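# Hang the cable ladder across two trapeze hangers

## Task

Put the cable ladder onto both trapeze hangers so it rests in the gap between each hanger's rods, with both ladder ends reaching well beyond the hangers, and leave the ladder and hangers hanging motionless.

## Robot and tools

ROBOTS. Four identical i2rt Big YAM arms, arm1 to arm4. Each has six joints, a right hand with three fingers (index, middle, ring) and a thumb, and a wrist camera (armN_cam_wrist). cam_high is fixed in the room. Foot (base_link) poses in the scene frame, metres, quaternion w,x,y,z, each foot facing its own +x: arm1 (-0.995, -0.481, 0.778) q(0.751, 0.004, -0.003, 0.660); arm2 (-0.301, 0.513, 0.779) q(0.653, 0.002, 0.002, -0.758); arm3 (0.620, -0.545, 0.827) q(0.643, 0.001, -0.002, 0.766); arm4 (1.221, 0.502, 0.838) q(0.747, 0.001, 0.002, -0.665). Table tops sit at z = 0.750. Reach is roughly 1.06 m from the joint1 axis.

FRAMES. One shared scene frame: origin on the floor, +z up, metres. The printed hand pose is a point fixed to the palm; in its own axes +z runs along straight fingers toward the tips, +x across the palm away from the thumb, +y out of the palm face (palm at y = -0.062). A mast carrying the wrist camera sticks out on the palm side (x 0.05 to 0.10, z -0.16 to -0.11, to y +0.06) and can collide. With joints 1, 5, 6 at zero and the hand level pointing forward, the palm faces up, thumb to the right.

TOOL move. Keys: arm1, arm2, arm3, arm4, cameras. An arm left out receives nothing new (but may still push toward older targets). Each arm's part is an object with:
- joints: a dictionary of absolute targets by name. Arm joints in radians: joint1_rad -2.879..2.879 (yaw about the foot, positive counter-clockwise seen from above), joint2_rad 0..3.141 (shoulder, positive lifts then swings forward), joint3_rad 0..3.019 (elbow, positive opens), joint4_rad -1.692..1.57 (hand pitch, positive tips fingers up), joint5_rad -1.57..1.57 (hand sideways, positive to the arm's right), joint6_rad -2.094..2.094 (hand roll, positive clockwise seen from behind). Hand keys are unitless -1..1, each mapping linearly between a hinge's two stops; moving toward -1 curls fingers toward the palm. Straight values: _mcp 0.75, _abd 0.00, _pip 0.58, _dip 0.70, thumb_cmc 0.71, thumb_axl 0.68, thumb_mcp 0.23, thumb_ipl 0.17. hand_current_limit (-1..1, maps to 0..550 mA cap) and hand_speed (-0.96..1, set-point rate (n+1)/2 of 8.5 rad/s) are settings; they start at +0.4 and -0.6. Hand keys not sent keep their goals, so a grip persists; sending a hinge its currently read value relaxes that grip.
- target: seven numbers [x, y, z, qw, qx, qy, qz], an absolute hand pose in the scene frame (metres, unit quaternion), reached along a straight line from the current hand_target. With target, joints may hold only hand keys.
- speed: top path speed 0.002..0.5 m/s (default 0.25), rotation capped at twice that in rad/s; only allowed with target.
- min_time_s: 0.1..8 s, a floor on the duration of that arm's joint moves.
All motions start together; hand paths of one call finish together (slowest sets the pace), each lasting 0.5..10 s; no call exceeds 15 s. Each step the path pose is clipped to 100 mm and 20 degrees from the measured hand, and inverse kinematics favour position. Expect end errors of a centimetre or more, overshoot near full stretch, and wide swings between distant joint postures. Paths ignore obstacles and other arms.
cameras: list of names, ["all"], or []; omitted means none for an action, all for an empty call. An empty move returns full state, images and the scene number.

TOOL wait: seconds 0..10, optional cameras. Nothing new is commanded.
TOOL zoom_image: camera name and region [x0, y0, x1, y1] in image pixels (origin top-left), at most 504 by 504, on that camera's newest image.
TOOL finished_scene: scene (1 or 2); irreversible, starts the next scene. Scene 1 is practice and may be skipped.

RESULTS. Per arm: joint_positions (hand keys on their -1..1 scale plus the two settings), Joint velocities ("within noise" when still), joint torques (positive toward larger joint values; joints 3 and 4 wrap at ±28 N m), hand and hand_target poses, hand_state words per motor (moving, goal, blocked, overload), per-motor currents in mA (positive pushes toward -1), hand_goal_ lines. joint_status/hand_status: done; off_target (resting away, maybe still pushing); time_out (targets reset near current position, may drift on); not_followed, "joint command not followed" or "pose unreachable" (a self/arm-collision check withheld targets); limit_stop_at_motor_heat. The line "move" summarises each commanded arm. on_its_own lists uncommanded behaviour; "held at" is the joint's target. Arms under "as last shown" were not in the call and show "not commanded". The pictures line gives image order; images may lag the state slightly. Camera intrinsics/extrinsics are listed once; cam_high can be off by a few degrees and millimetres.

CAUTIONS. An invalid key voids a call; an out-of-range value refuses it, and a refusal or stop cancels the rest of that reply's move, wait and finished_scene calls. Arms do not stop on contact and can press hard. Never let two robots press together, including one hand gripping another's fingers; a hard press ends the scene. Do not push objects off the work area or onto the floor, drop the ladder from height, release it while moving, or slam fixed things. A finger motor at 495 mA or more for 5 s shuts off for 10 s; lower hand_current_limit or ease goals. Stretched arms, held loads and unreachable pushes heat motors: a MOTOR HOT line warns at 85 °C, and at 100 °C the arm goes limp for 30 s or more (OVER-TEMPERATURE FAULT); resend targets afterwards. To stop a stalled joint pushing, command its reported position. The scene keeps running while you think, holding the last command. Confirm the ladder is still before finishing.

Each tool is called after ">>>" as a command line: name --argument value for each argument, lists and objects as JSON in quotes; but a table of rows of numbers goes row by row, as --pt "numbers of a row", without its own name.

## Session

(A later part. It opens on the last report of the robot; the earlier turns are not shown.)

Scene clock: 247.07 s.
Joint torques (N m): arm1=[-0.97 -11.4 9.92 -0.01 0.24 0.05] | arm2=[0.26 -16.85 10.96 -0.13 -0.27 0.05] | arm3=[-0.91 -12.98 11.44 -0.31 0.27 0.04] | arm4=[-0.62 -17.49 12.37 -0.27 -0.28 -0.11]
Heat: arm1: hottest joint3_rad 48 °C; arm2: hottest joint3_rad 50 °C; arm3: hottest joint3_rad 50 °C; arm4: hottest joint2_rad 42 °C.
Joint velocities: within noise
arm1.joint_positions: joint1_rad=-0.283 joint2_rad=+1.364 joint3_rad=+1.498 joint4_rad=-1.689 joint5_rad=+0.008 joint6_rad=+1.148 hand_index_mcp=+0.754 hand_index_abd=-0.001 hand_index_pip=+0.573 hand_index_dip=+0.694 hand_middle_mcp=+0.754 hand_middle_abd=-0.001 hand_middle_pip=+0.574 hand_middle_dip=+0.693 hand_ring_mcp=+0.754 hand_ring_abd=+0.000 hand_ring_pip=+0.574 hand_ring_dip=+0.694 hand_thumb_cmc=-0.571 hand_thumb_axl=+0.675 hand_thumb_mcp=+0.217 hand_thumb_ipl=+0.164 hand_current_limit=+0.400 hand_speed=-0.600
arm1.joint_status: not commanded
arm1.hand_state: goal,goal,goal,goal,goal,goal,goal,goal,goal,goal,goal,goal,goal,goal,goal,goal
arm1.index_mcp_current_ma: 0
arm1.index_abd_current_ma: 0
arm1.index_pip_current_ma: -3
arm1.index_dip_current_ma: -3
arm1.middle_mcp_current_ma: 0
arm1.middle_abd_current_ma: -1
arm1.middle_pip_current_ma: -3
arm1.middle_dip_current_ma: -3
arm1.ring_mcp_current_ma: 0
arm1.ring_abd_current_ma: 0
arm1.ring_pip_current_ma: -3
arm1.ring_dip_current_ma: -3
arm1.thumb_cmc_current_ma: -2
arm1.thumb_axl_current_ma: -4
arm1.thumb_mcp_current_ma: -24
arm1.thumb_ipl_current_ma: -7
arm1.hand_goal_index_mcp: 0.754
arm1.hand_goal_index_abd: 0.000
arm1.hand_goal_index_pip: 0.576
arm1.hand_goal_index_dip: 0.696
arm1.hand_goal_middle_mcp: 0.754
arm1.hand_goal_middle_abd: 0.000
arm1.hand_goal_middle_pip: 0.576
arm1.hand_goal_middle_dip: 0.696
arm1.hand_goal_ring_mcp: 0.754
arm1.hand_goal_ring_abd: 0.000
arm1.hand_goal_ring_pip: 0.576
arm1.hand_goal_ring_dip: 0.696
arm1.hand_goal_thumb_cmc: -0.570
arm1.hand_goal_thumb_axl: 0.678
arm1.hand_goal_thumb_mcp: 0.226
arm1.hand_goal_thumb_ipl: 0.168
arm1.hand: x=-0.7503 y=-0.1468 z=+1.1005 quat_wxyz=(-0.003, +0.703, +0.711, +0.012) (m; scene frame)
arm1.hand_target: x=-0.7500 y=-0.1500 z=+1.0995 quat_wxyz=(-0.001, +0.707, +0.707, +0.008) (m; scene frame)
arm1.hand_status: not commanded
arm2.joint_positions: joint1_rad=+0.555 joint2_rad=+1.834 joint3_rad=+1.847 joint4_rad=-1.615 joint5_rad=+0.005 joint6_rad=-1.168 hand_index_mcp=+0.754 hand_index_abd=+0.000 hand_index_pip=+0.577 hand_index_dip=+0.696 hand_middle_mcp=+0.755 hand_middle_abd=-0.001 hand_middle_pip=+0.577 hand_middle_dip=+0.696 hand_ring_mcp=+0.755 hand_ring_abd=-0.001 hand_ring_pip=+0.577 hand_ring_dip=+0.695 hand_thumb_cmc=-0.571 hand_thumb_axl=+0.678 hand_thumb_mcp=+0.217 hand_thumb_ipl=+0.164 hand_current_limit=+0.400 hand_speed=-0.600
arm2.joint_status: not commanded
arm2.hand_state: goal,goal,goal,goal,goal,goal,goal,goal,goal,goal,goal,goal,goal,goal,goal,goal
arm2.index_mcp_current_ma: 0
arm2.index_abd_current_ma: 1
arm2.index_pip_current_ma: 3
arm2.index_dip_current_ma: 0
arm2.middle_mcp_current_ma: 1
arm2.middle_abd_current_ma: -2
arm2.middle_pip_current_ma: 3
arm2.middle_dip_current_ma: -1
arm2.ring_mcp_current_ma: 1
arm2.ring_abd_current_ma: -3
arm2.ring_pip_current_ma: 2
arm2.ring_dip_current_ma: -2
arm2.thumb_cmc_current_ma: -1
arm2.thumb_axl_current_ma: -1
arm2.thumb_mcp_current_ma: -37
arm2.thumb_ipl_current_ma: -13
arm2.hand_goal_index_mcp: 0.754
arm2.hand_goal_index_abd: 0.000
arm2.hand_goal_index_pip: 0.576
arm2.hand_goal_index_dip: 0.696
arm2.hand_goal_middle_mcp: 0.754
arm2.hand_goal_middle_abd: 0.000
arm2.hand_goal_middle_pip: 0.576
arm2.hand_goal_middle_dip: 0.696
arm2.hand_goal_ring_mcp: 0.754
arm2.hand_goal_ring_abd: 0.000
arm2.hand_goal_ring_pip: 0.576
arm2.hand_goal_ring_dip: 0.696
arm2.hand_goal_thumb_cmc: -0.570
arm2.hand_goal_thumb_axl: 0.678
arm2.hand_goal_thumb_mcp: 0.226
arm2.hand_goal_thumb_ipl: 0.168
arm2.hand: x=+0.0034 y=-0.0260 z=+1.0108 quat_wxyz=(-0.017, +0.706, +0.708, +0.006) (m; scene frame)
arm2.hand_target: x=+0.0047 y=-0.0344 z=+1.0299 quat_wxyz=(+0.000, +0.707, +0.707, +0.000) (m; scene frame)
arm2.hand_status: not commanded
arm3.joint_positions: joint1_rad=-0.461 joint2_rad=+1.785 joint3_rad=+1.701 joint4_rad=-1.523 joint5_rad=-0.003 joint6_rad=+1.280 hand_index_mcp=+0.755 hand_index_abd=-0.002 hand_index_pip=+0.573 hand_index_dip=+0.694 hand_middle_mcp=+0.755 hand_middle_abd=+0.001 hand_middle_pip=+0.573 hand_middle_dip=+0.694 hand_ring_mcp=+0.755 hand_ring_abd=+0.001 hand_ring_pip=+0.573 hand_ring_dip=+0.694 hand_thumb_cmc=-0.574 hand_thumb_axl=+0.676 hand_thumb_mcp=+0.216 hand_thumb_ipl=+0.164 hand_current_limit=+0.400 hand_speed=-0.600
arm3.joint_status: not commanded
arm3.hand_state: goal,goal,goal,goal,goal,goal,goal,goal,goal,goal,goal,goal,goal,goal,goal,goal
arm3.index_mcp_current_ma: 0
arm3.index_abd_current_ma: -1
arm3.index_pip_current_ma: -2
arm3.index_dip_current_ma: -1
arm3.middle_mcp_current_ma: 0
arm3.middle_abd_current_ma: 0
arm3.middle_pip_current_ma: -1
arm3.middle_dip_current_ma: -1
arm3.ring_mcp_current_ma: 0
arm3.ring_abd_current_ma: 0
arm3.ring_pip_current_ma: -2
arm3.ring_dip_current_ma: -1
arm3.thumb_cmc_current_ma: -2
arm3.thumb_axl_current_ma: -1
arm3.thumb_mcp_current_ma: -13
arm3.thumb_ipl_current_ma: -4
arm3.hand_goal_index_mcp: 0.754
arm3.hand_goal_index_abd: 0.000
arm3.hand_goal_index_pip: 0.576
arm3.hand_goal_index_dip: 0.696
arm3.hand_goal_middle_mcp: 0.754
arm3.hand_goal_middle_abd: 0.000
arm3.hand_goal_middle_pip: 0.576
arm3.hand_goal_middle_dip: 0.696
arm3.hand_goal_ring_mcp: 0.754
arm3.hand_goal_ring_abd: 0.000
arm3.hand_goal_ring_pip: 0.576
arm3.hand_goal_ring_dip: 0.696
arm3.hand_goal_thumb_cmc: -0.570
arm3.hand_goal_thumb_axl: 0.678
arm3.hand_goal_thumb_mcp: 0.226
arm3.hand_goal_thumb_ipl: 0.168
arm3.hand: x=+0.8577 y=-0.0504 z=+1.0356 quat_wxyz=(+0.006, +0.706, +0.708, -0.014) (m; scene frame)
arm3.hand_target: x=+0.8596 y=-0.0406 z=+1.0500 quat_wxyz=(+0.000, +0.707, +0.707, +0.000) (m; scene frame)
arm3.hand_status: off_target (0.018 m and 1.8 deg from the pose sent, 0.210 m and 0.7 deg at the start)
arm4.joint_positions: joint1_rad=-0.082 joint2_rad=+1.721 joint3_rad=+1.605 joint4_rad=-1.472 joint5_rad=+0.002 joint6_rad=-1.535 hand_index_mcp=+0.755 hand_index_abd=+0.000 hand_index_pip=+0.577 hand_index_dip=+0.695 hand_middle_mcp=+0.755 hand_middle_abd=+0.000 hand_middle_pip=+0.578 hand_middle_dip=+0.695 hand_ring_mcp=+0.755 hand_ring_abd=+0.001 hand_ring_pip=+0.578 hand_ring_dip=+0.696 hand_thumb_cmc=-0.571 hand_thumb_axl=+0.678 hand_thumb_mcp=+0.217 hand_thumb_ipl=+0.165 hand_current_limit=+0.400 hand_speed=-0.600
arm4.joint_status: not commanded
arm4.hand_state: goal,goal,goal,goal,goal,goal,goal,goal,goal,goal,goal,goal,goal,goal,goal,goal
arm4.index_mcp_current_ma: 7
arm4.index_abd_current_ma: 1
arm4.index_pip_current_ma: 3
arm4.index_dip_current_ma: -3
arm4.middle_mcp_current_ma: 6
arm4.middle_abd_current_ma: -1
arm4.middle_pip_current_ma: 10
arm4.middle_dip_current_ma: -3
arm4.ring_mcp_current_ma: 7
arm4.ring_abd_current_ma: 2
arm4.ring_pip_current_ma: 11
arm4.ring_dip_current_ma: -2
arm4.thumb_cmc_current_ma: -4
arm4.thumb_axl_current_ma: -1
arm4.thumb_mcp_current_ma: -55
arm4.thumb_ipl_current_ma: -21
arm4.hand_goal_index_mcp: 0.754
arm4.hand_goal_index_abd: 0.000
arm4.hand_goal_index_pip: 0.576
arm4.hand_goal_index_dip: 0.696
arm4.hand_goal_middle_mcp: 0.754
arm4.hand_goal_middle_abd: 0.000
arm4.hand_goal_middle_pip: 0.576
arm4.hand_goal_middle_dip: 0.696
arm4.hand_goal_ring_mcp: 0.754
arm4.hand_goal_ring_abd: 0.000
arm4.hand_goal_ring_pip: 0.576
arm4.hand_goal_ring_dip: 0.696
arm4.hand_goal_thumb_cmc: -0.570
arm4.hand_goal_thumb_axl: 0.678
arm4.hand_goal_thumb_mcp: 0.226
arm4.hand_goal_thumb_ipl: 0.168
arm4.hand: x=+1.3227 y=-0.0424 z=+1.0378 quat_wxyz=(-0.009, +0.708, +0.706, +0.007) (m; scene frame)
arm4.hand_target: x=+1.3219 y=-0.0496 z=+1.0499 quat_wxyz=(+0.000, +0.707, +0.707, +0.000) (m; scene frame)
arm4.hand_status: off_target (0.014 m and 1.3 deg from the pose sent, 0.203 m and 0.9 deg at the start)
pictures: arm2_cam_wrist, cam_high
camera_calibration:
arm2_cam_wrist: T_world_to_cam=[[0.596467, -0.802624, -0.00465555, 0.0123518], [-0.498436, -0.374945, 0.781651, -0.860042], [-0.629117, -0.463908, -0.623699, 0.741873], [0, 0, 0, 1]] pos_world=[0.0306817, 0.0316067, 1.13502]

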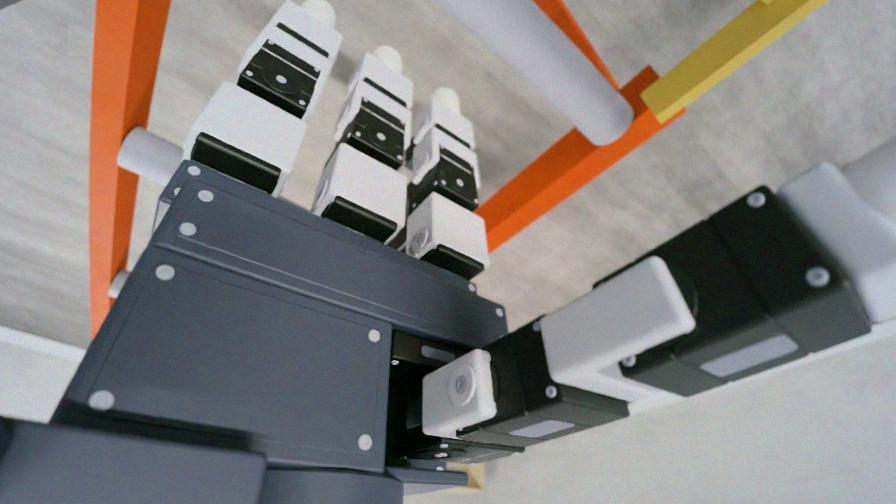

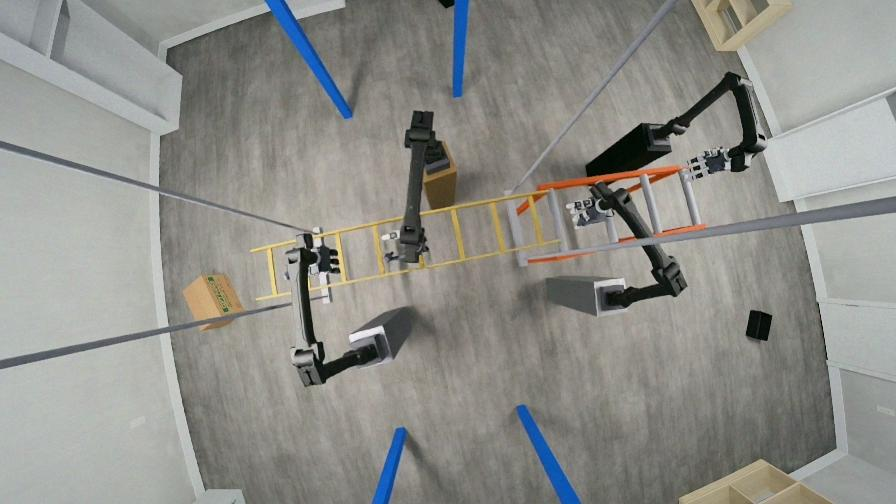

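>>> move --arm4 '{"target":[1.07,-0.045,1.04,0,0.7071,0.7071,0],"speed":0.25}' --arm3 '{"target":[0.62,-0.045,1.04,0,0.7071,0.7071,0],"speed":0.25}' --arm2 '{"target":[0.165,-0.03,1.03,0,0.7071,0.7071,0],"speed":0.2}' --cameras '["cam_high","arm2_cam_wrist","arm3_cam_wrist","arm4_cam_wrist"]'

Scene clock: 249.80 s.
Joint torques (N m): arm1=[-1.26 -11.58 9.77 -0.13 0.23 0.01] | arm2=[0.62 -18.9 11.75 -0.03 -0.22 0.16] | arm3=[-1.38 -12.16 8.8 0.34 0.24 0.14] | arm4=[0.15 -17.08 13.15 -0.31 -0.27 -0.16]
Heat: arm1: hottest joint3_rad 47 °C; arm2: hottest joint3_rad 50 °C; arm3: hottest joint3_rad 50 °C; arm4: hottest joint2_rad 42 °C.
move: arm2 off_target; arm3 done; arm4 off_target
Joint velocities: within noise
arm1: as last shown
arm2.joint_positions: joint1_rad=+0.787 joint2_rad=+2.044 joint3_rad=+2.172 joint4_rad=-1.699 joint5_rad=+0.002 joint6_rad=-0.944 hand_index_mcp=+0.754 hand_index_abd=+0.000 hand_index_pip=+0.577 hand_index_dip=+0.696 hand_middle_mcp=+0.754 hand_middle_abd=-0.001 hand_middle_pip=+0.577 hand_middle_dip=+0.696 hand_ring_mcp=+0.755 hand_ring_abd=-0.001 hand_ring_pip=+0.577 hand_ring_dip=+0.695 hand_thumb_cmc=-0.571 hand_thumb_axl=+0.678 hand_thumb_mcp=+0.217 hand_thumb_ipl=+0.164 hand_current_limit=+0.400 hand_speed=-0.600
arm2.joint_status: not commanded
arm2.hand_state: goal,goal,goal,goal,goal,goal,goal,goal,goal,goal,goal,goal,goal,goal,goal,goal
arm2.index_mcp_current_ma: 0
arm2.index_abd_current_ma: 1
arm2.index_pip_current_ma: 3
arm2.index_dip_current_ma: 0
arm2.middle_mcp_current_ma: 1
arm2.middle_abd_current_ma: -2
arm2.middle_pip_current_ma: 3
arm2.middle_dip_current_ma: -1
arm2.ring_mcp_current_ma: 1
arm2.ring_abd_current_ma: -3
arm2.ring_pip_current_ma: 2
arm2.ring_dip_current_ma: -2
arm2.thumb_cmc_current_ma: -1
arm2.thumb_axl_current_ma: -1
arm2.thumb_mcp_current_ma: -37
arm2.thumb_ipl_current_ma: -13
arm2.hand_goal_index_mcp: 0.754
arm2.hand_goal_index_abd: 0.000
arm2.hand_goal_index_pip: 0.576
arm2.hand_goal_index_dip: 0.696
arm2.hand_goal_middle_mcp: 0.754
arm2.hand_goal_middle_abd: 0.000
arm2.hand_goal_middle_pip: 0.576
arm2.hand_goal_middle_dip: 0.696
arm2.hand_goal_ring_mcp: 0.754
arm2.hand_goal_ring_abd: 0.000
arm2.hand_goal_ring_pip: 0.576
arm2.hand_goal_ring_dip: 0.696
arm2.hand_goal_thumb_cmc: -0.570
arm2.hand_goal_thumb_axl: 0.678
arm2.hand_goal_thumb_mcp: 0.226
arm2.hand_goal_thumb_ipl: 0.168
arm2.hand: x=+0.1600 y=-0.0201 z=+1.0146 quat_wxyz=(-0.002, +0.703, +0.711, +0.001) (m; scene frame)
arm2.hand_target: x=+0.1643 y=-0.0293 z=+1.0297 quat_wxyz=(+0.014, +0.708, +0.706, -0.001) (m; scene frame)
arm2.hand_status: off_target (0.019 m and 0.7 deg from the pose sent, 0.163 m and 2.1 deg at the start; a joint's target at an end of its range on 31 of 57 steps)
arm3.joint_positions: joint1_rad=-0.005 joint2_rad=+1.730 joint3_rad=+1.641 joint4_rad=-1.493 joint5_rad=-0.003 joint6_rad=+1.719 hand_index_mcp=+0.754 hand_index_abd=-0.002 hand_index_pip=+0.573 hand_index_dip=+0.694 hand_middle_mcp=+0.754 hand_middle_abd=+0.001 hand_middle_pip=+0.574 hand_middle_dip=+0.694 hand_ring_mcp=+0.754 hand_ring_abd=+0.001 hand_ring_pip=+0.573 hand_ring_dip=+0.694 hand_thumb_cmc=-0.573 hand_thumb_axl=+0.676 hand_thumb_mcp=+0.216 hand_thumb_ipl=+0.164 hand_current_limit=+0.400 hand_speed=-0.600
arm3.joint_status: not commanded
arm3.hand_state: goal,goal,goal,goal,goal,goal,goal,goal,goal,goal,goal,goal,goal,goal,goal,goal
arm3.index_mcp_current_ma: 0
arm3.index_abd_current_ma: -1
arm3.index_pip_current_ma: -1
arm3.index_dip_current_ma: -1
arm3.middle_mcp_current_ma: 0
arm3.middle_abd_current_ma: 0
arm3.middle_pip_current_ma: -1
arm3.middle_dip_current_ma: -1
arm3.ring_mcp_current_ma: 0
arm3.ring_abd_current_ma: 0
arm3.ring_pip_current_ma: -1
arm3.ring_dip_current_ma: -1
arm3.thumb_cmc_current_ma: -2
arm3.thumb_axl_current_ma: -1
arm3.thumb_mcp_current_ma: -12
arm3.thumb_ipl_current_ma: -4
arm3.hand_goal_index_mcp: 0.754
arm3.hand_goal_index_abd: 0.000
arm3.hand_goal_index_pip: 0.576
arm3.hand_goal_index_dip: 0.696
arm3.hand_goal_middle_mcp: 0.754
arm3.hand_goal_middle_abd: 0.000
arm3.hand_goal_middle_pip: 0.576
arm3.hand_goal_middle_dip: 0.696
arm3.hand_goal_ring_mcp: 0.754
arm3.hand_goal_ring_abd: 0.000
arm3.hand_goal_ring_pip: 0.576
arm3.hand_goal_ring_dip: 0.696
arm3.hand_goal_thumb_cmc: -0.570
arm3.hand_goal_thumb_axl: 0.678
arm3.hand_goal_thumb_mcp: 0.226
arm3.hand_goal_thumb_ipl: 0.168
arm3.hand: x=+0.6164 y=-0.0481 z=+1.0411 quat_wxyz=(+0.002, +0.700, +0.714, -0.003) (m; scene frame)
arm3.hand_target: x=+0.6200 y=-0.0451 z=+1.0400 quat_wxyz=(+0.000, +0.707, +0.707, +0.000) (m; scene frame)
arm3.hand_status: done (0.005 m and 1.3 deg from the pose sent, 0.238 m and 1.8 deg at the start)
arm4.joint_positions: joint1_rad=-0.546 joint2_rad=+1.821 joint3_rad=+1.745 joint4_rad=-1.494 joint5_rad=+0.000 joint6_rad=-1.983 hand_index_mcp=+0.754 hand_index_abd=+0.000 hand_index_pip=+0.577 hand_index_dip=+0.695 hand_middle_mcp=+0.754 hand_middle_abd=+0.000 hand_middle_pip=+0.578 hand_middle_dip=+0.695 hand_ring_mcp=+0.754 hand_ring_abd=+0.001 hand_ring_pip=+0.578 hand_ring_dip=+0.696 hand_thumb_cmc=-0.571 hand_thumb_axl=+0.678 hand_thumb_mcp=+0.217 hand_thumb_ipl=+0.165 hand_current_limit=+0.400 hand_speed=-0.600
arm4.joint_status: not commanded
arm4.hand_state: goal,goal,goal,goal,goal,goal,goal,goal,goal,goal,goal,goal,goal,goal,goal,goal
arm4.index_mcp_current_ma: -1
arm4.index_abd_current_ma: 1
arm4.index_pip_current_ma: 3
arm4.index_dip_current_ma: -3
arm4.middle_mcp_current_ma: 0
arm4.middle_abd_current_ma: -1
arm4.middle_pip_current_ma: 10
arm4.middle_dip_current_ma: -3
arm4.ring_mcp_current_ma: 0
arm4.ring_abd_current_ma: 2
arm4.ring_pip_current_ma: 10
arm4.ring_dip_current_ma: -2
arm4.thumb_cmc_current_ma: -4
arm4.thumb_axl_current_ma: -1
arm4.thumb_mcp_current_ma: -55
arm4.thumb_ipl_current_ma: -21
arm4.hand_goal_index_mcp: 0.754
arm4.hand_goal_index_abd: 0.000
arm4.hand_goal_index_pip: 0.576
arm4.hand_goal_index_dip: 0.696
arm4.hand_goal_middle_mcp: 0.754
arm4.hand_goal_middle_abd: 0.000
arm4.hand_goal_middle_pip: 0.576
arm4.hand_goal_middle_dip: 0.696
arm4.hand_goal_ring_mcp: 0.754
arm4.hand_goal_ring_abd: 0.000
arm4.hand_goal_ring_pip: 0.576
arm4.hand_goal_ring_dip: 0.696
arm4.hand_goal_thumb_cmc: -0.570
arm4.hand_goal_thumb_axl: 0.678
arm4.hand_goal_thumb_mcp: 0.226
arm4.hand_goal_thumb_ipl: 0.168
arm4.hand: x=+1.0707 y=-0.0342 z=+1.0396 quat_wxyz=(-0.001, +0.713, +0.701, +0.001) (m; scene frame)
arm4.hand_target: x=+1.0700 y=-0.0447 z=+1.0398 quat_wxyz=(+0.000, +0.707, +0.707, +0.000) (m; scene frame)
arm4.hand_status: off_target (0.011 m and 1.0 deg from the pose sent, 0.253 m and 1.3 deg at the start)
pictures: arm2_cam_wrist, arm3_cam_wrist, arm4_cam_wrist, cam_high
camera_calibration:
arm2_cam_wrist: T_world_to_cam=[[0.602276, -0.797851, 0.0264139, -0.108628], [-0.507092, -0.356816, 0.784564, -0.783838], [-0.61654, -0.485918, -0.619485, 0.838773], [0, 0, 0, 1]] pos_world=[0.185083, 0.0412201, 1.13745]
arm3_cam_wrist: T_world_to_cam=[[0.663706, -0.747337, 0.031334, -0.448976], [-0.489226, -0.402028, 0.773971, -0.58051], [-0.56582, -0.529019, -0.632445, 1.10707], [0, 0, 0, 1]] pos_world=[0.640392, 0.0167455, 1.16353]
arm4_cam_wrist: T_world_to_cam=[[0.589894, -0.806232, -0.0448934, -0.572844], [-0.453072, -0.376494, 0.80807, -0.434597], [-0.668394, -0.456336, -0.587373, 1.42597], [0, 0, 0, 1]] pos_world=[1.09412, 0.0252525, 1.16304]

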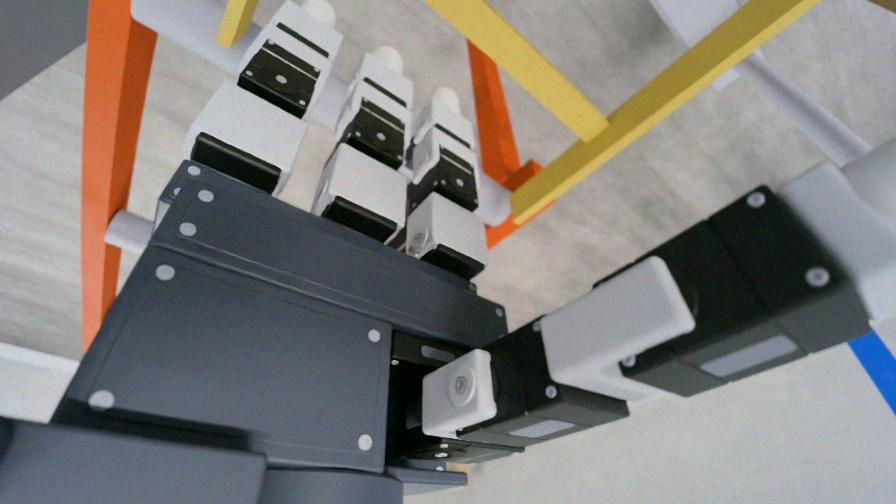

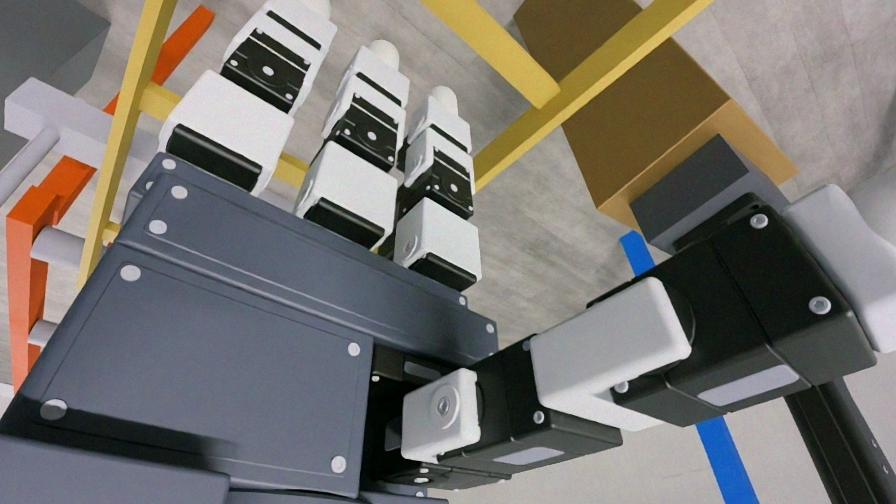

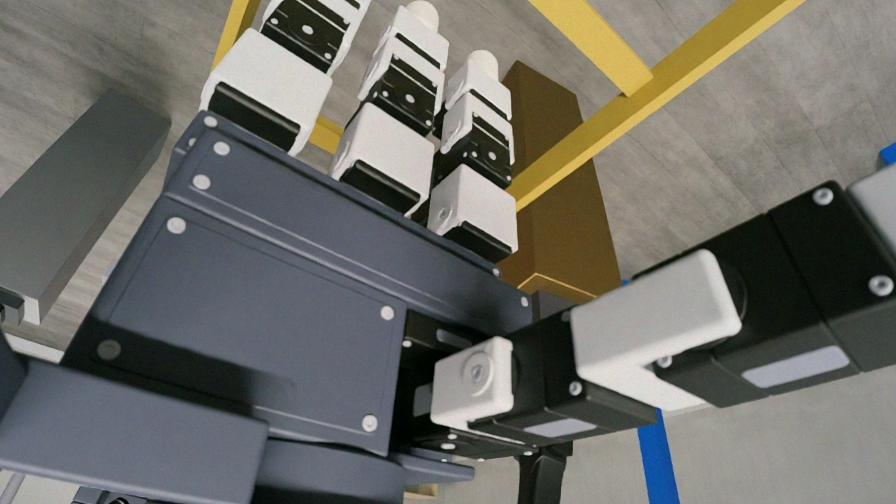

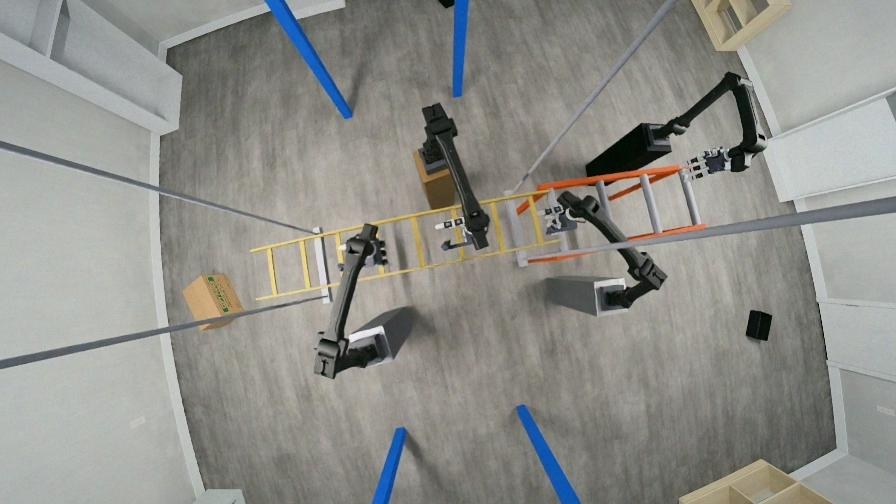

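>>> move --arm4 '{"target":[1.065,-0.045,0.85,0,0.7071,0.7071,0],"speed":0.15}' --arm3 '{"target":[0.61,-0.045,0.85,0,0.7071,0.7071,0],"speed":0.15}' --arm2 '{"target":[0.155,-0.04,0.85,0,0.7071,0.7071,0],"speed":0.15}' --cameras '["arm2_cam_wrist","arm3_cam_wrist","arm4_cam_wrist"]'

Scene clock: 252.20 s.
Joint torques (N m): arm1=[-1.26 -10.99 9.88 -0.06 0.26 0.02] | arm2=[-0.03 -20.07 8.18 0.65 -0.12 -0.07] | arm3=[-0.26 -12.34 7.06 0.5 0.23 0.13] | arm4=[-0.56 -18.61 8.62 0.49 -0.27 -0.14]
Heat: arm1: hottest joint3_rad 47 °C; arm2: hottest joint3_rad 50 °C; arm3: hottest joint3_rad 50 °C; arm4: hottest joint3_rad 42 °C.
move: arm2 done; arm3 done; arm4 off_target
Joint velocities: within noise
arm1: as last shown
arm2.joint_positions: joint1_rad=+0.771 joint2_rad=+2.116 joint3_rad=+1.850 joint4_rad=-1.317 joint5_rad=+0.003 joint6_rad=-0.946 hand_index_mcp=+0.754 hand_index_abd=+0.000 hand_index_pip=+0.577 hand_index_dip=+0.696 hand_middle_mcp=+0.754 hand_middle_abd=-0.001 hand_middle_pip=+0.577 hand_middle_dip=+0.696 hand_ring_mcp=+0.755 hand_ring_abd=-0.001 hand_ring_pip=+0.577 hand_ring_dip=+0.695 hand_thumb_cmc=-0.571 hand_thumb_axl=+0.678 hand_thumb_mcp=+0.217 hand_thumb_ipl=+0.164 hand_current_limit=+0.400 hand_speed=-0.600
arm2.joint_status: not commanded
arm2.hand_state: goal,goal,goal,goal,goal,goal,goal,goal,goal,goal,goal,goal,goal,goal,goal,goal
arm2.index_mcp_current_ma: 0
arm2.index_abd_current_ma: 1
arm2.index_pip_current_ma: 3
arm2.index_dip_current_ma: 0
arm2.middle_mcp_current_ma: 1
arm2.middle_abd_current_ma: -2
arm2.middle_pip_current_ma: 3
arm2.middle_dip_current_ma: -1
arm2.ring_mcp_current_ma: 1
arm2.ring_abd_current_ma: -3
arm2.ring_pip_current_ma: 2
arm2.ring_dip_current_ma: -2
arm2.thumb_cmc_current_ma: -1
arm2.thumb_axl_current_ma: -1
arm2.thumb_mcp_current_ma: -37
arm2.thumb_ipl_current_ma: -13
arm2.hand_goal_index_mcp: 0.754
arm2.hand_goal_index_abd: 0.000
arm2.hand_goal_index_pip: 0.576
arm2.hand_goal_index_dip: 0.696
arm2.hand_goal_middle_mcp: 0.754
arm2.hand_goal_middle_abd: 0.000
arm2.hand_goal_middle_pip: 0.576
arm2.hand_goal_middle_dip: 0.696
arm2.hand_goal_ring_mcp: 0.754
arm2.hand_goal_ring_abd: 0.000
arm2.hand_goal_ring_pip: 0.576
arm2.hand_goal_ring_dip: 0.696
arm2.hand_goal_thumb_cmc: -0.570
arm2.hand_goal_thumb_axl: 0.678
arm2.hand_goal_thumb_mcp: 0.226
arm2.hand_goal_thumb_ipl: 0.168
arm2.hand: x=+0.1566 y=-0.0327 z=+0.8467 quat_wxyz=(-0.008, +0.708, +0.706, +0.002) (m; scene frame)
arm2.hand_target: x=+0.1549 y=-0.0399 z=+0.8499 quat_wxyz=(+0.000, +0.707, +0.707, +0.000) (m; scene frame)
arm2.hand_status: done (0.008 m and 0.9 deg from the pose sent, 0.166 m and 0.7 deg at the start)
arm3.joint_positions: joint1_rad=-0.004 joint2_rad=+1.886 joint3_rad=+1.347 joint4_rad=-1.034 joint5_rad=-0.003 joint6_rad=+1.738 hand_index_mcp=+0.754 hand_index_abd=-0.002 hand_index_pip=+0.573 hand_index_dip=+0.694 hand_middle_mcp=+0.754 hand_middle_abd=+0.001 hand_middle_pip=+0.574 hand_middle_dip=+0.694 hand_ring_mcp=+0.754 hand_ring_abd=+0.001 hand_ring_pip=+0.573 hand_ring_dip=+0.694 hand_thumb_cmc=-0.573 hand_thumb_axl=+0.676 hand_thumb_mcp=+0.216 hand_thumb_ipl=+0.164 hand_current_limit=+0.400 hand_speed=-0.600
arm3.joint_status: not commanded
arm3.hand_state: goal,goal,goal,goal,goal,goal,goal,goal,goal,goal,goal,goal,goal,goal,goal,goal
arm3.index_mcp_current_ma: 0
arm3.index_abd_current_ma: -1
arm3.index_pip_current_ma: -1
arm3.index_dip_current_ma: -1
arm3.middle_mcp_current_ma: 0
arm3.middle_abd_current_ma: 0
arm3.middle_pip_current_ma: -1
arm3.middle_dip_current_ma: -1
arm3.ring_mcp_current_ma: 0
arm3.ring_abd_current_ma: 0
arm3.ring_pip_current_ma: -1
arm3.ring_dip_current_ma: -1
arm3.thumb_cmc_current_ma: -1
arm3.thumb_axl_current_ma: -1
arm3.thumb_mcp_current_ma: -12
arm3.thumb_ipl_current_ma: -4
arm3.hand_goal_index_mcp: 0.754
arm3.hand_goal_index_abd: 0.000
arm3.hand_goal_index_pip: 0.576
arm3.hand_goal_index_dip: 0.696
arm3.hand_goal_middle_mcp: 0.754
arm3.hand_goal_middle_abd: 0.000
arm3.hand_goal_middle_pip: 0.576
arm3.hand_goal_middle_dip: 0.696
arm3.hand_goal_ring_mcp: 0.754
arm3.hand_goal_ring_abd: 0.000
arm3.hand_goal_ring_pip: 0.576
arm3.hand_goal_ring_dip: 0.696
arm3.hand_goal_thumb_cmc: -0.570
arm3.hand_goal_thumb_axl: 0.678
arm3.hand_goal_thumb_mcp: 0.226
arm3.hand_goal_thumb_ipl: 0.168
arm3.hand: x=+0.6148 y=-0.0444 z=+0.8548 quat_wxyz=(-0.001, +0.706, +0.708, +0.000) (m; scene frame)
arm3.hand_target: x=+0.6101 y=-0.0450 z=+0.8500 quat_wxyz=(+0.000, +0.707, +0.707, +0.000) (m; scene frame)
arm3.hand_status: done (0.007 m and 0.2 deg from the pose sent, 0.191 m and 1.2 deg at the start)
arm4.joint_positions: joint1_rad=-0.546 joint2_rad=+1.974 joint3_rad=+1.495 joint4_rad=-1.072 joint5_rad=+0.000 joint6_rad=-1.991 hand_index_mcp=+0.754 hand_index_abd=+0.000 hand_index_pip=+0.577 hand_index_dip=+0.695 hand_middle_mcp=+0.754 hand_middle_abd=+0.000 hand_middle_pip=+0.578 hand_middle_dip=+0.695 hand_ring_mcp=+0.754 hand_ring_abd=+0.001 hand_ring_pip=+0.578 hand_ring_dip=+0.696 hand_thumb_cmc=-0.571 hand_thumb_axl=+0.678 hand_thumb_mcp=+0.217 hand_thumb_ipl=+0.165 hand_current_limit=+0.400 hand_speed=-0.600
arm4.joint_status: not commanded
arm4.hand_state: goal,goal,goal,goal,goal,goal,goal,goal,goal,goal,goal,goal,goal,goal,goal,goal
arm4.index_mcp_current_ma: -1
arm4.index_abd_current_ma: 1
arm4.index_pip_current_ma: 3
arm4.index_dip_current_ma: -3
arm4.middle_mcp_current_ma: 0
arm4.middle_abd_current_ma: -1
arm4.middle_pip_current_ma: 10
arm4.middle_dip_current_ma: -3
arm4.ring_mcp_current_ma: 0
arm4.ring_abd_current_ma: 2
arm4.ring_pip_current_ma: 10
arm4.ring_dip_current_ma: -2
arm4.thumb_cmc_current_ma: -4
arm4.thumb_axl_current_ma: -1
arm4.thumb_mcp_current_ma: -54
arm4.thumb_ipl_current_ma: -21
arm4.hand_goal_index_mcp: 0.754
arm4.hand_goal_index_abd: 0.000
arm4.hand_goal_index_pip: 0.576
arm4.hand_goal_index_dip: 0.696
arm4.hand_goal_middle_mcp: 0.754
arm4.hand_goal_middle_abd: 0.000
arm4.hand_goal_middle_pip: 0.576
arm4.hand_goal_middle_dip: 0.696
arm4.hand_goal_ring_mcp: 0.754
arm4.hand_goal_ring_abd: 0.000
arm4.hand_goal_ring_pip: 0.576
arm4.hand_goal_ring_dip: 0.696
arm4.hand_goal_thumb_cmc: -0.570
arm4.hand_goal_thumb_axl: 0.678
arm4.hand_goal_thumb_mcp: 0.226
arm4.hand_goal_thumb_ipl: 0.168
arm4.hand: x=+1.0648 y=-0.0459 z=+0.8638 quat_wxyz=(+0.002, +0.711, +0.704, -0.008) (m; scene frame)
arm4.hand_target: x=+1.0650 y=-0.0447 z=+0.8503 quat_wxyz=(+0.000, +0.707, +0.707, +0.000) (m; scene frame)
arm4.hand_status: off_target (0.014 m and 1.1 deg from the pose sent, 0.190 m and 1.0 deg at the start)
pictures: arm2_cam_wrist, arm3_cam_wrist, arm4_cam_wrist
camera_calibration:
arm2_cam_wrist: T_world_to_cam=[[0.592083, -0.805752, 0.0142014, -0.100518], [-0.505831, -0.357861, 0.784902, -0.658924], [-0.627354, -0.47191, -0.619457, 0.728726], [0, 0, 0, 1]] pos_world=[0.18338, 0.027098, 0.970033]
arm3_cam_wrist: T_world_to_cam=[[0.649908, -0.759649, 0.0235209, -0.424644], [-0.495422, -0.399977, 0.771087, -0.429145], [-0.576348, -0.512789, -0.636295, 1.00072], [0, 0, 0, 1]] pos_world=[0.640135, 0.0189303, 0.97765]
arm4_cam_wrist: T_world_to_cam=[[0.596099, -0.802123, -0.0355695, -0.601141], [-0.44343, -0.365821, 0.818257, -0.318183], [-0.669355, -0.47199, -0.573751, 1.30198], [0, 0, 0, 1]] pos_world=[1.08873, 0.0159322, 0.985983]

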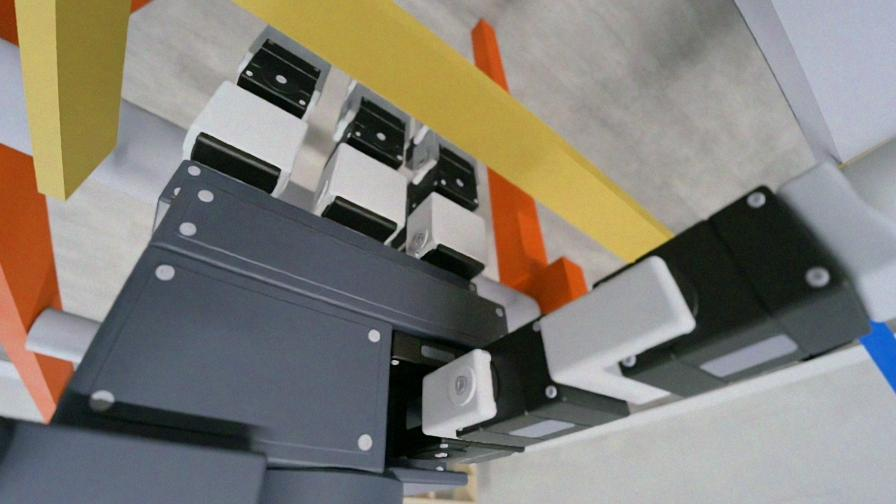

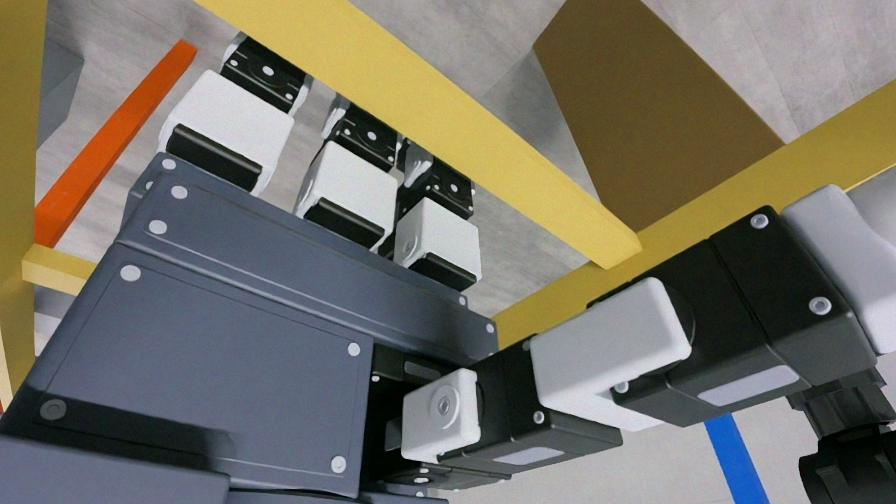

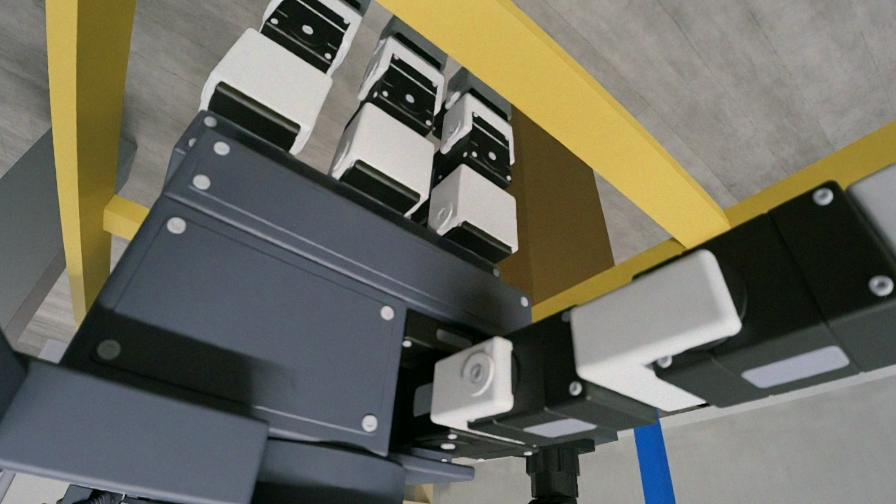

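>>> move --arm4 '{"target":[1.17,-0.045,0.86,0,0.7071,0.7071,0],"speed":0.06}' --arm3 '{"target":[0.716,-0.045,0.86,0,0.7071,0.7071,0],"speed":0.06}' --arm2 '{"target":[0.26,-0.04,0.86,0,0.7071,0.7071,0],"speed":0.06}' --cameras '["cam_high","arm2_cam_wrist"]'

>>> zoom_image --camera "cam_high" --region '[470, 150, 720, 320]'

Scene clock: 254.83 s.
Joint torques (N m): arm1=[-1.08 -11.05 9.95 0.01 0.27 0.06] | arm2=[3.19 -21.42 12.75 0.77 -0.66 0.23] | arm3=[-6.18 -14.27 6.64 -0.17 1.66 -0.43] | arm4=[3.6 -21.42 7.47 -0.69 -1.5 0.32]
Heat: arm1: hottest joint3_rad 46 °C; arm2: hottest joint3_rad 50 °C; arm3: hottest joint3_rad 50 °C; arm4: hottest joint3_rad 42 °C.
move: arm2 off_target; arm3 off_target; arm4 off_target
Joint velocities: within noise
arm1: as last shown
arm2.joint_positions: joint1_rad=+0.855 joint2_rad=+2.297 joint3_rad=+2.157 joint4_rad=-1.495 joint5_rad=+0.016 joint6_rad=-0.857 hand_index_mcp=+0.756 hand_index_abd=+0.000 hand_index_pip=+0.577 hand_index_dip=+0.696 hand_middle_mcp=+0.760 hand_middle_abd=-0.001 hand_middle_pip=+0.577 hand_middle_dip=+0.696 hand_ring_mcp=+0.767 hand_ring_abd=+0.000 hand_ring_pip=+0.577 hand_ring_dip=+0.695 hand_thumb_cmc=-0.570 hand_thumb_axl=+0.678 hand_thumb_mcp=+0.217 hand_thumb_ipl=+0.164 hand_current_limit=+0.400 hand_speed=-0.600
arm2.joint_status: not commanded
arm2.hand_state: goal,goal,goal,goal,goal,goal,goal,goal,goal,goal,goal,goal,goal,goal,goal,goal
arm2.index_mcp_current_ma: 5
arm2.index_abd_current_ma: 1
arm2.index_pip_current_ma: 3
arm2.index_dip_current_ma: 0
arm2.middle_mcp_current_ma: 19
arm2.middle_abd_current_ma: -2
arm2.middle_pip_current_ma: 3
arm2.middle_dip_current_ma: -1
arm2.ring_mcp_current_ma: 45
arm2.ring_abd_current_ma: 0
arm2.ring_pip_current_ma: 2
arm2.ring_dip_current_ma: -2
arm2.thumb_cmc_current_ma: -1
arm2.thumb_axl_current_ma: -1
arm2.thumb_mcp_current_ma: -37
arm2.thumb_ipl_current_ma: -13
arm2.hand_goal_index_mcp: 0.754
arm2.hand_goal_index_abd: 0.000
arm2.hand_goal_index_pip: 0.576
arm2.hand_goal_index_dip: 0.696
arm2.hand_goal_middle_mcp: 0.754
arm2.hand_goal_middle_abd: 0.000
arm2.hand_goal_middle_pip: 0.576
arm2.hand_goal_middle_dip: 0.696
arm2.hand_goal_ring_mcp: 0.754
arm2.hand_goal_ring_abd: 0.000
arm2.hand_goal_ring_pip: 0.576
arm2.hand_goal_ring_dip: 0.696
arm2.hand_goal_thumb_cmc: -0.570
arm2.hand_goal_thumb_axl: 0.678
arm2.hand_goal_thumb_mcp: 0.226
arm2.hand_goal_thumb_ipl: 0.168
arm2.hand: x=+0.2259 y=-0.0354 z=+0.8394 quat_wxyz=(-0.034, +0.709, +0.704, -0.003) (m; scene frame)
arm2.hand_target: x=+0.2581 y=-0.0375 z=+0.8611 quat_wxyz=(+0.001, +0.707, +0.707, +0.001) (m; scene frame)
arm2.hand_status: off_target (0.040 m and 4.0 deg from the pose sent, 0.104 m and 0.9 deg at the start)
arm3.joint_positions: joint1_rad=-0.128 joint2_rad=+1.872 joint3_rad=+1.327 joint4_rad=-1.033 joint5_rad=-0.047 joint6_rad=+1.599 hand_index_mcp=+0.798 hand_index_abd=-0.002 hand_index_pip=+0.573 hand_index_dip=+0.694 hand_middle_mcp=+0.777 hand_middle_abd=+0.000 hand_middle_pip=+0.574 hand_middle_dip=+0.694 hand_ring_mcp=+0.756 hand_ring_abd=+0.001 hand_ring_pip=+0.573 hand_ring_dip=+0.694 hand_thumb_cmc=-0.573 hand_thumb_axl=+0.676 hand_thumb_mcp=+0.216 hand_thumb_ipl=+0.164 hand_current_limit=+0.400 hand_speed=-0.600
arm3.joint_status: not commanded
arm3.hand_state: blocked,goal,goal,goal,blocked,goal,goal,goal,goal,goal,goal,goal,goal,goal,goal,goal
arm3.index_mcp_current_ma: 84
arm3.index_abd_current_ma: 0
arm3.index_pip_current_ma: -1
arm3.index_dip_current_ma: -1
arm3.middle_mcp_current_ma: 32
arm3.middle_abd_current_ma: 0
arm3.middle_pip_current_ma: -1
arm3.middle_dip_current_ma: -1
arm3.ring_mcp_current_ma: 1
arm3.ring_abd_current_ma: 0
arm3.ring_pip_current_ma: -1
arm3.ring_dip_current_ma: -1
arm3.thumb_cmc_current_ma: -1
arm3.thumb_axl_current_ma: -1
arm3.thumb_mcp_current_ma: -12
arm3.thumb_ipl_current_ma: -4
arm3.hand_goal_index_mcp: 0.754
arm3.hand_goal_index_abd: 0.000
arm3.hand_goal_index_pip: 0.576
arm3.hand_goal_index_dip: 0.696
arm3.hand_goal_middle_mcp: 0.754
arm3.hand_goal_middle_abd: 0.000
arm3.hand_goal_middle_pip: 0.576
arm3.hand_goal_middle_dip: 0.696
arm3.hand_goal_ring_mcp: 0.754
arm3.hand_goal_ring_abd: 0.000
arm3.hand_goal_ring_pip: 0.576
arm3.hand_goal_ring_dip: 0.696
arm3.hand_goal_thumb_cmc: -0.570
arm3.hand_goal_thumb_axl: 0.678
arm3.hand_goal_thumb_mcp: 0.226
arm3.hand_goal_thumb_ipl: 0.168
arm3.hand: x=+0.6730 y=-0.0437 z=+0.8520 quat_wxyz=(-0.014, +0.701, +0.713, -0.018) (m; scene frame)
arm3.hand_target: x=+0.7140 y=-0.0467 z=+0.8598 quat_wxyz=(+0.001, +0.707, +0.707, -0.001) (m; scene frame)
arm3.hand_status: off_target (0.044 m and 2.8 deg from the pose sent, 0.101 m and 0.2 deg at the start)
arm4.joint_positions: joint1_rad=-0.418 joint2_rad=+1.928 joint3_rad=+1.383 joint4_rad=-1.017 joint5_rad=+0.032 joint6_rad=-1.864 hand_index_mcp=+0.755 hand_index_abd=+0.000 hand_index_pip=+0.577 hand_index_dip=+0.695 hand_middle_mcp=+0.768 hand_middle_abd=+0.000 hand_middle_pip=+0.578 hand_middle_dip=+0.695 hand_ring_mcp=+0.785 hand_ring_abd=+0.001 hand_ring_pip=+0.578 hand_ring_dip=+0.696 hand_thumb_cmc=-0.571 hand_thumb_axl=+0.678 hand_thumb_mcp=+0.217 hand_thumb_ipl=+0.165 hand_current_limit=+0.400 hand_speed=-0.600
arm4.joint_status: not commanded
arm4.hand_state: goal,goal,goal,goal,goal,goal,goal,goal,blocked,goal,goal,goal,goal,goal,goal,goal
arm4.index_mcp_current_ma: 4
arm4.index_abd_current_ma: 1
arm4.index_pip_current_ma: 3
arm4.index_dip_current_ma: -3
arm4.middle_mcp_current_ma: 72
arm4.middle_abd_current_ma: -1
arm4.middle_pip_current_ma: 8
arm4.middle_dip_current_ma: -3
arm4.ring_mcp_current_ma: 164
arm4.ring_abd_current_ma: 2
arm4.ring_pip_current_ma: 9
arm4.ring_dip_current_ma: -2
arm4.thumb_cmc_current_ma: -3
arm4.thumb_axl_current_ma: -1
arm4.thumb_mcp_current_ma: -53
arm4.thumb_ipl_current_ma: -21
arm4.hand_goal_index_mcp: 0.754
arm4.hand_goal_index_abd: 0.000
arm4.hand_goal_index_pip: 0.576
arm4.hand_goal_index_dip: 0.696
arm4.hand_goal_middle_mcp: 0.754
arm4.hand_goal_middle_abd: 0.000
arm4.hand_goal_middle_pip: 0.576
arm4.hand_goal_middle_dip: 0.696
arm4.hand_goal_ring_mcp: 0.754
arm4.hand_goal_ring_abd: 0.000
arm4.hand_goal_ring_pip: 0.576
arm4.hand_goal_ring_dip: 0.696
arm4.hand_goal_thumb_cmc: -0.570
arm4.hand_goal_thumb_axl: 0.678
arm4.hand_goal_thumb_mcp: 0.226
arm4.hand_goal_thumb_ipl: 0.168
arm4.hand: x=+1.1375 y=-0.0420 z=+0.8488 quat_wxyz=(-0.014, +0.710, +0.704, -0.010) (m; scene frame)
arm4.hand_target: x=+1.1689 y=-0.0442 z=+0.8596 quat_wxyz=(+0.000, +0.707, +0.707, +0.000) (m; scene frame)
arm4.hand_status: off_target (0.035 m and 2.0 deg from the pose sent, 0.105 m and 1.1 deg at the start)
pictures: arm2_cam_wrist, cam_high
camera_calibration:
arm2_cam_wrist: T_world_to_cam=[[0.58792, -0.808091, -0.0365978, -0.100135], [-0.471738, -0.379259, 0.796006, -0.636881], [-0.657125, -0.450723, -0.604181, 0.761114], [0, 0, 0, 1]] pos_world=[0.258578, 0.0205907, 0.963148]

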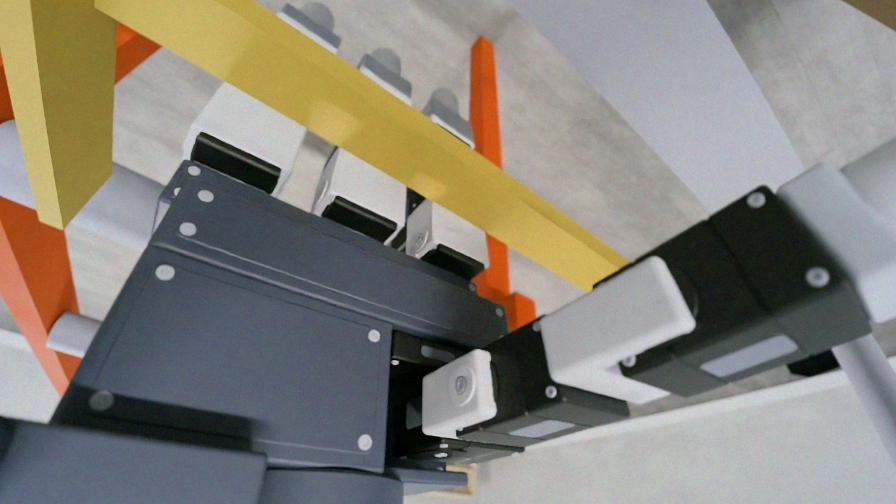

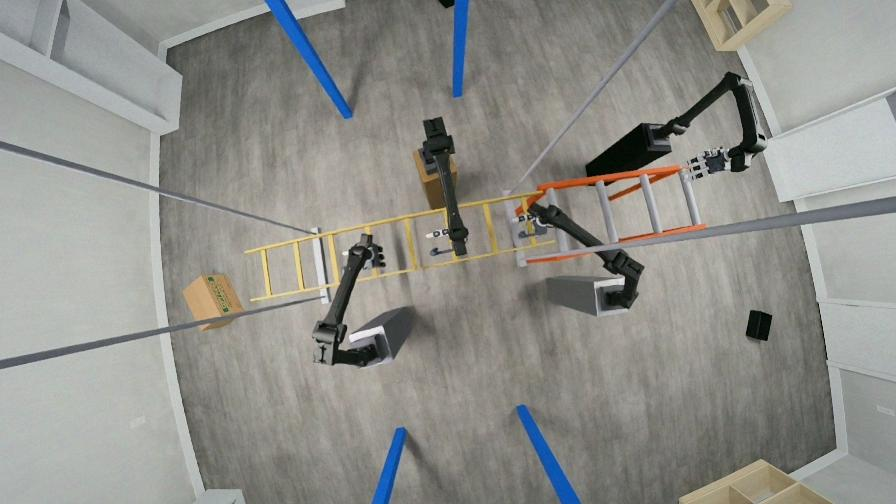

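Scaled by 2.016 from the camera's 896x504 image, which has a finer 1280x720 frame.

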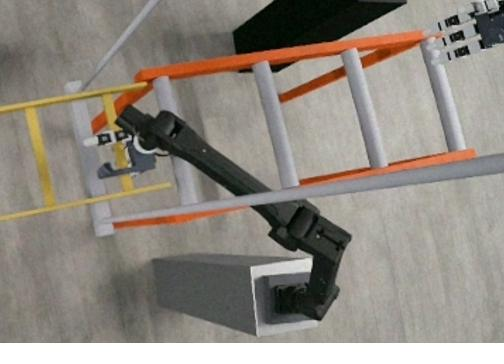

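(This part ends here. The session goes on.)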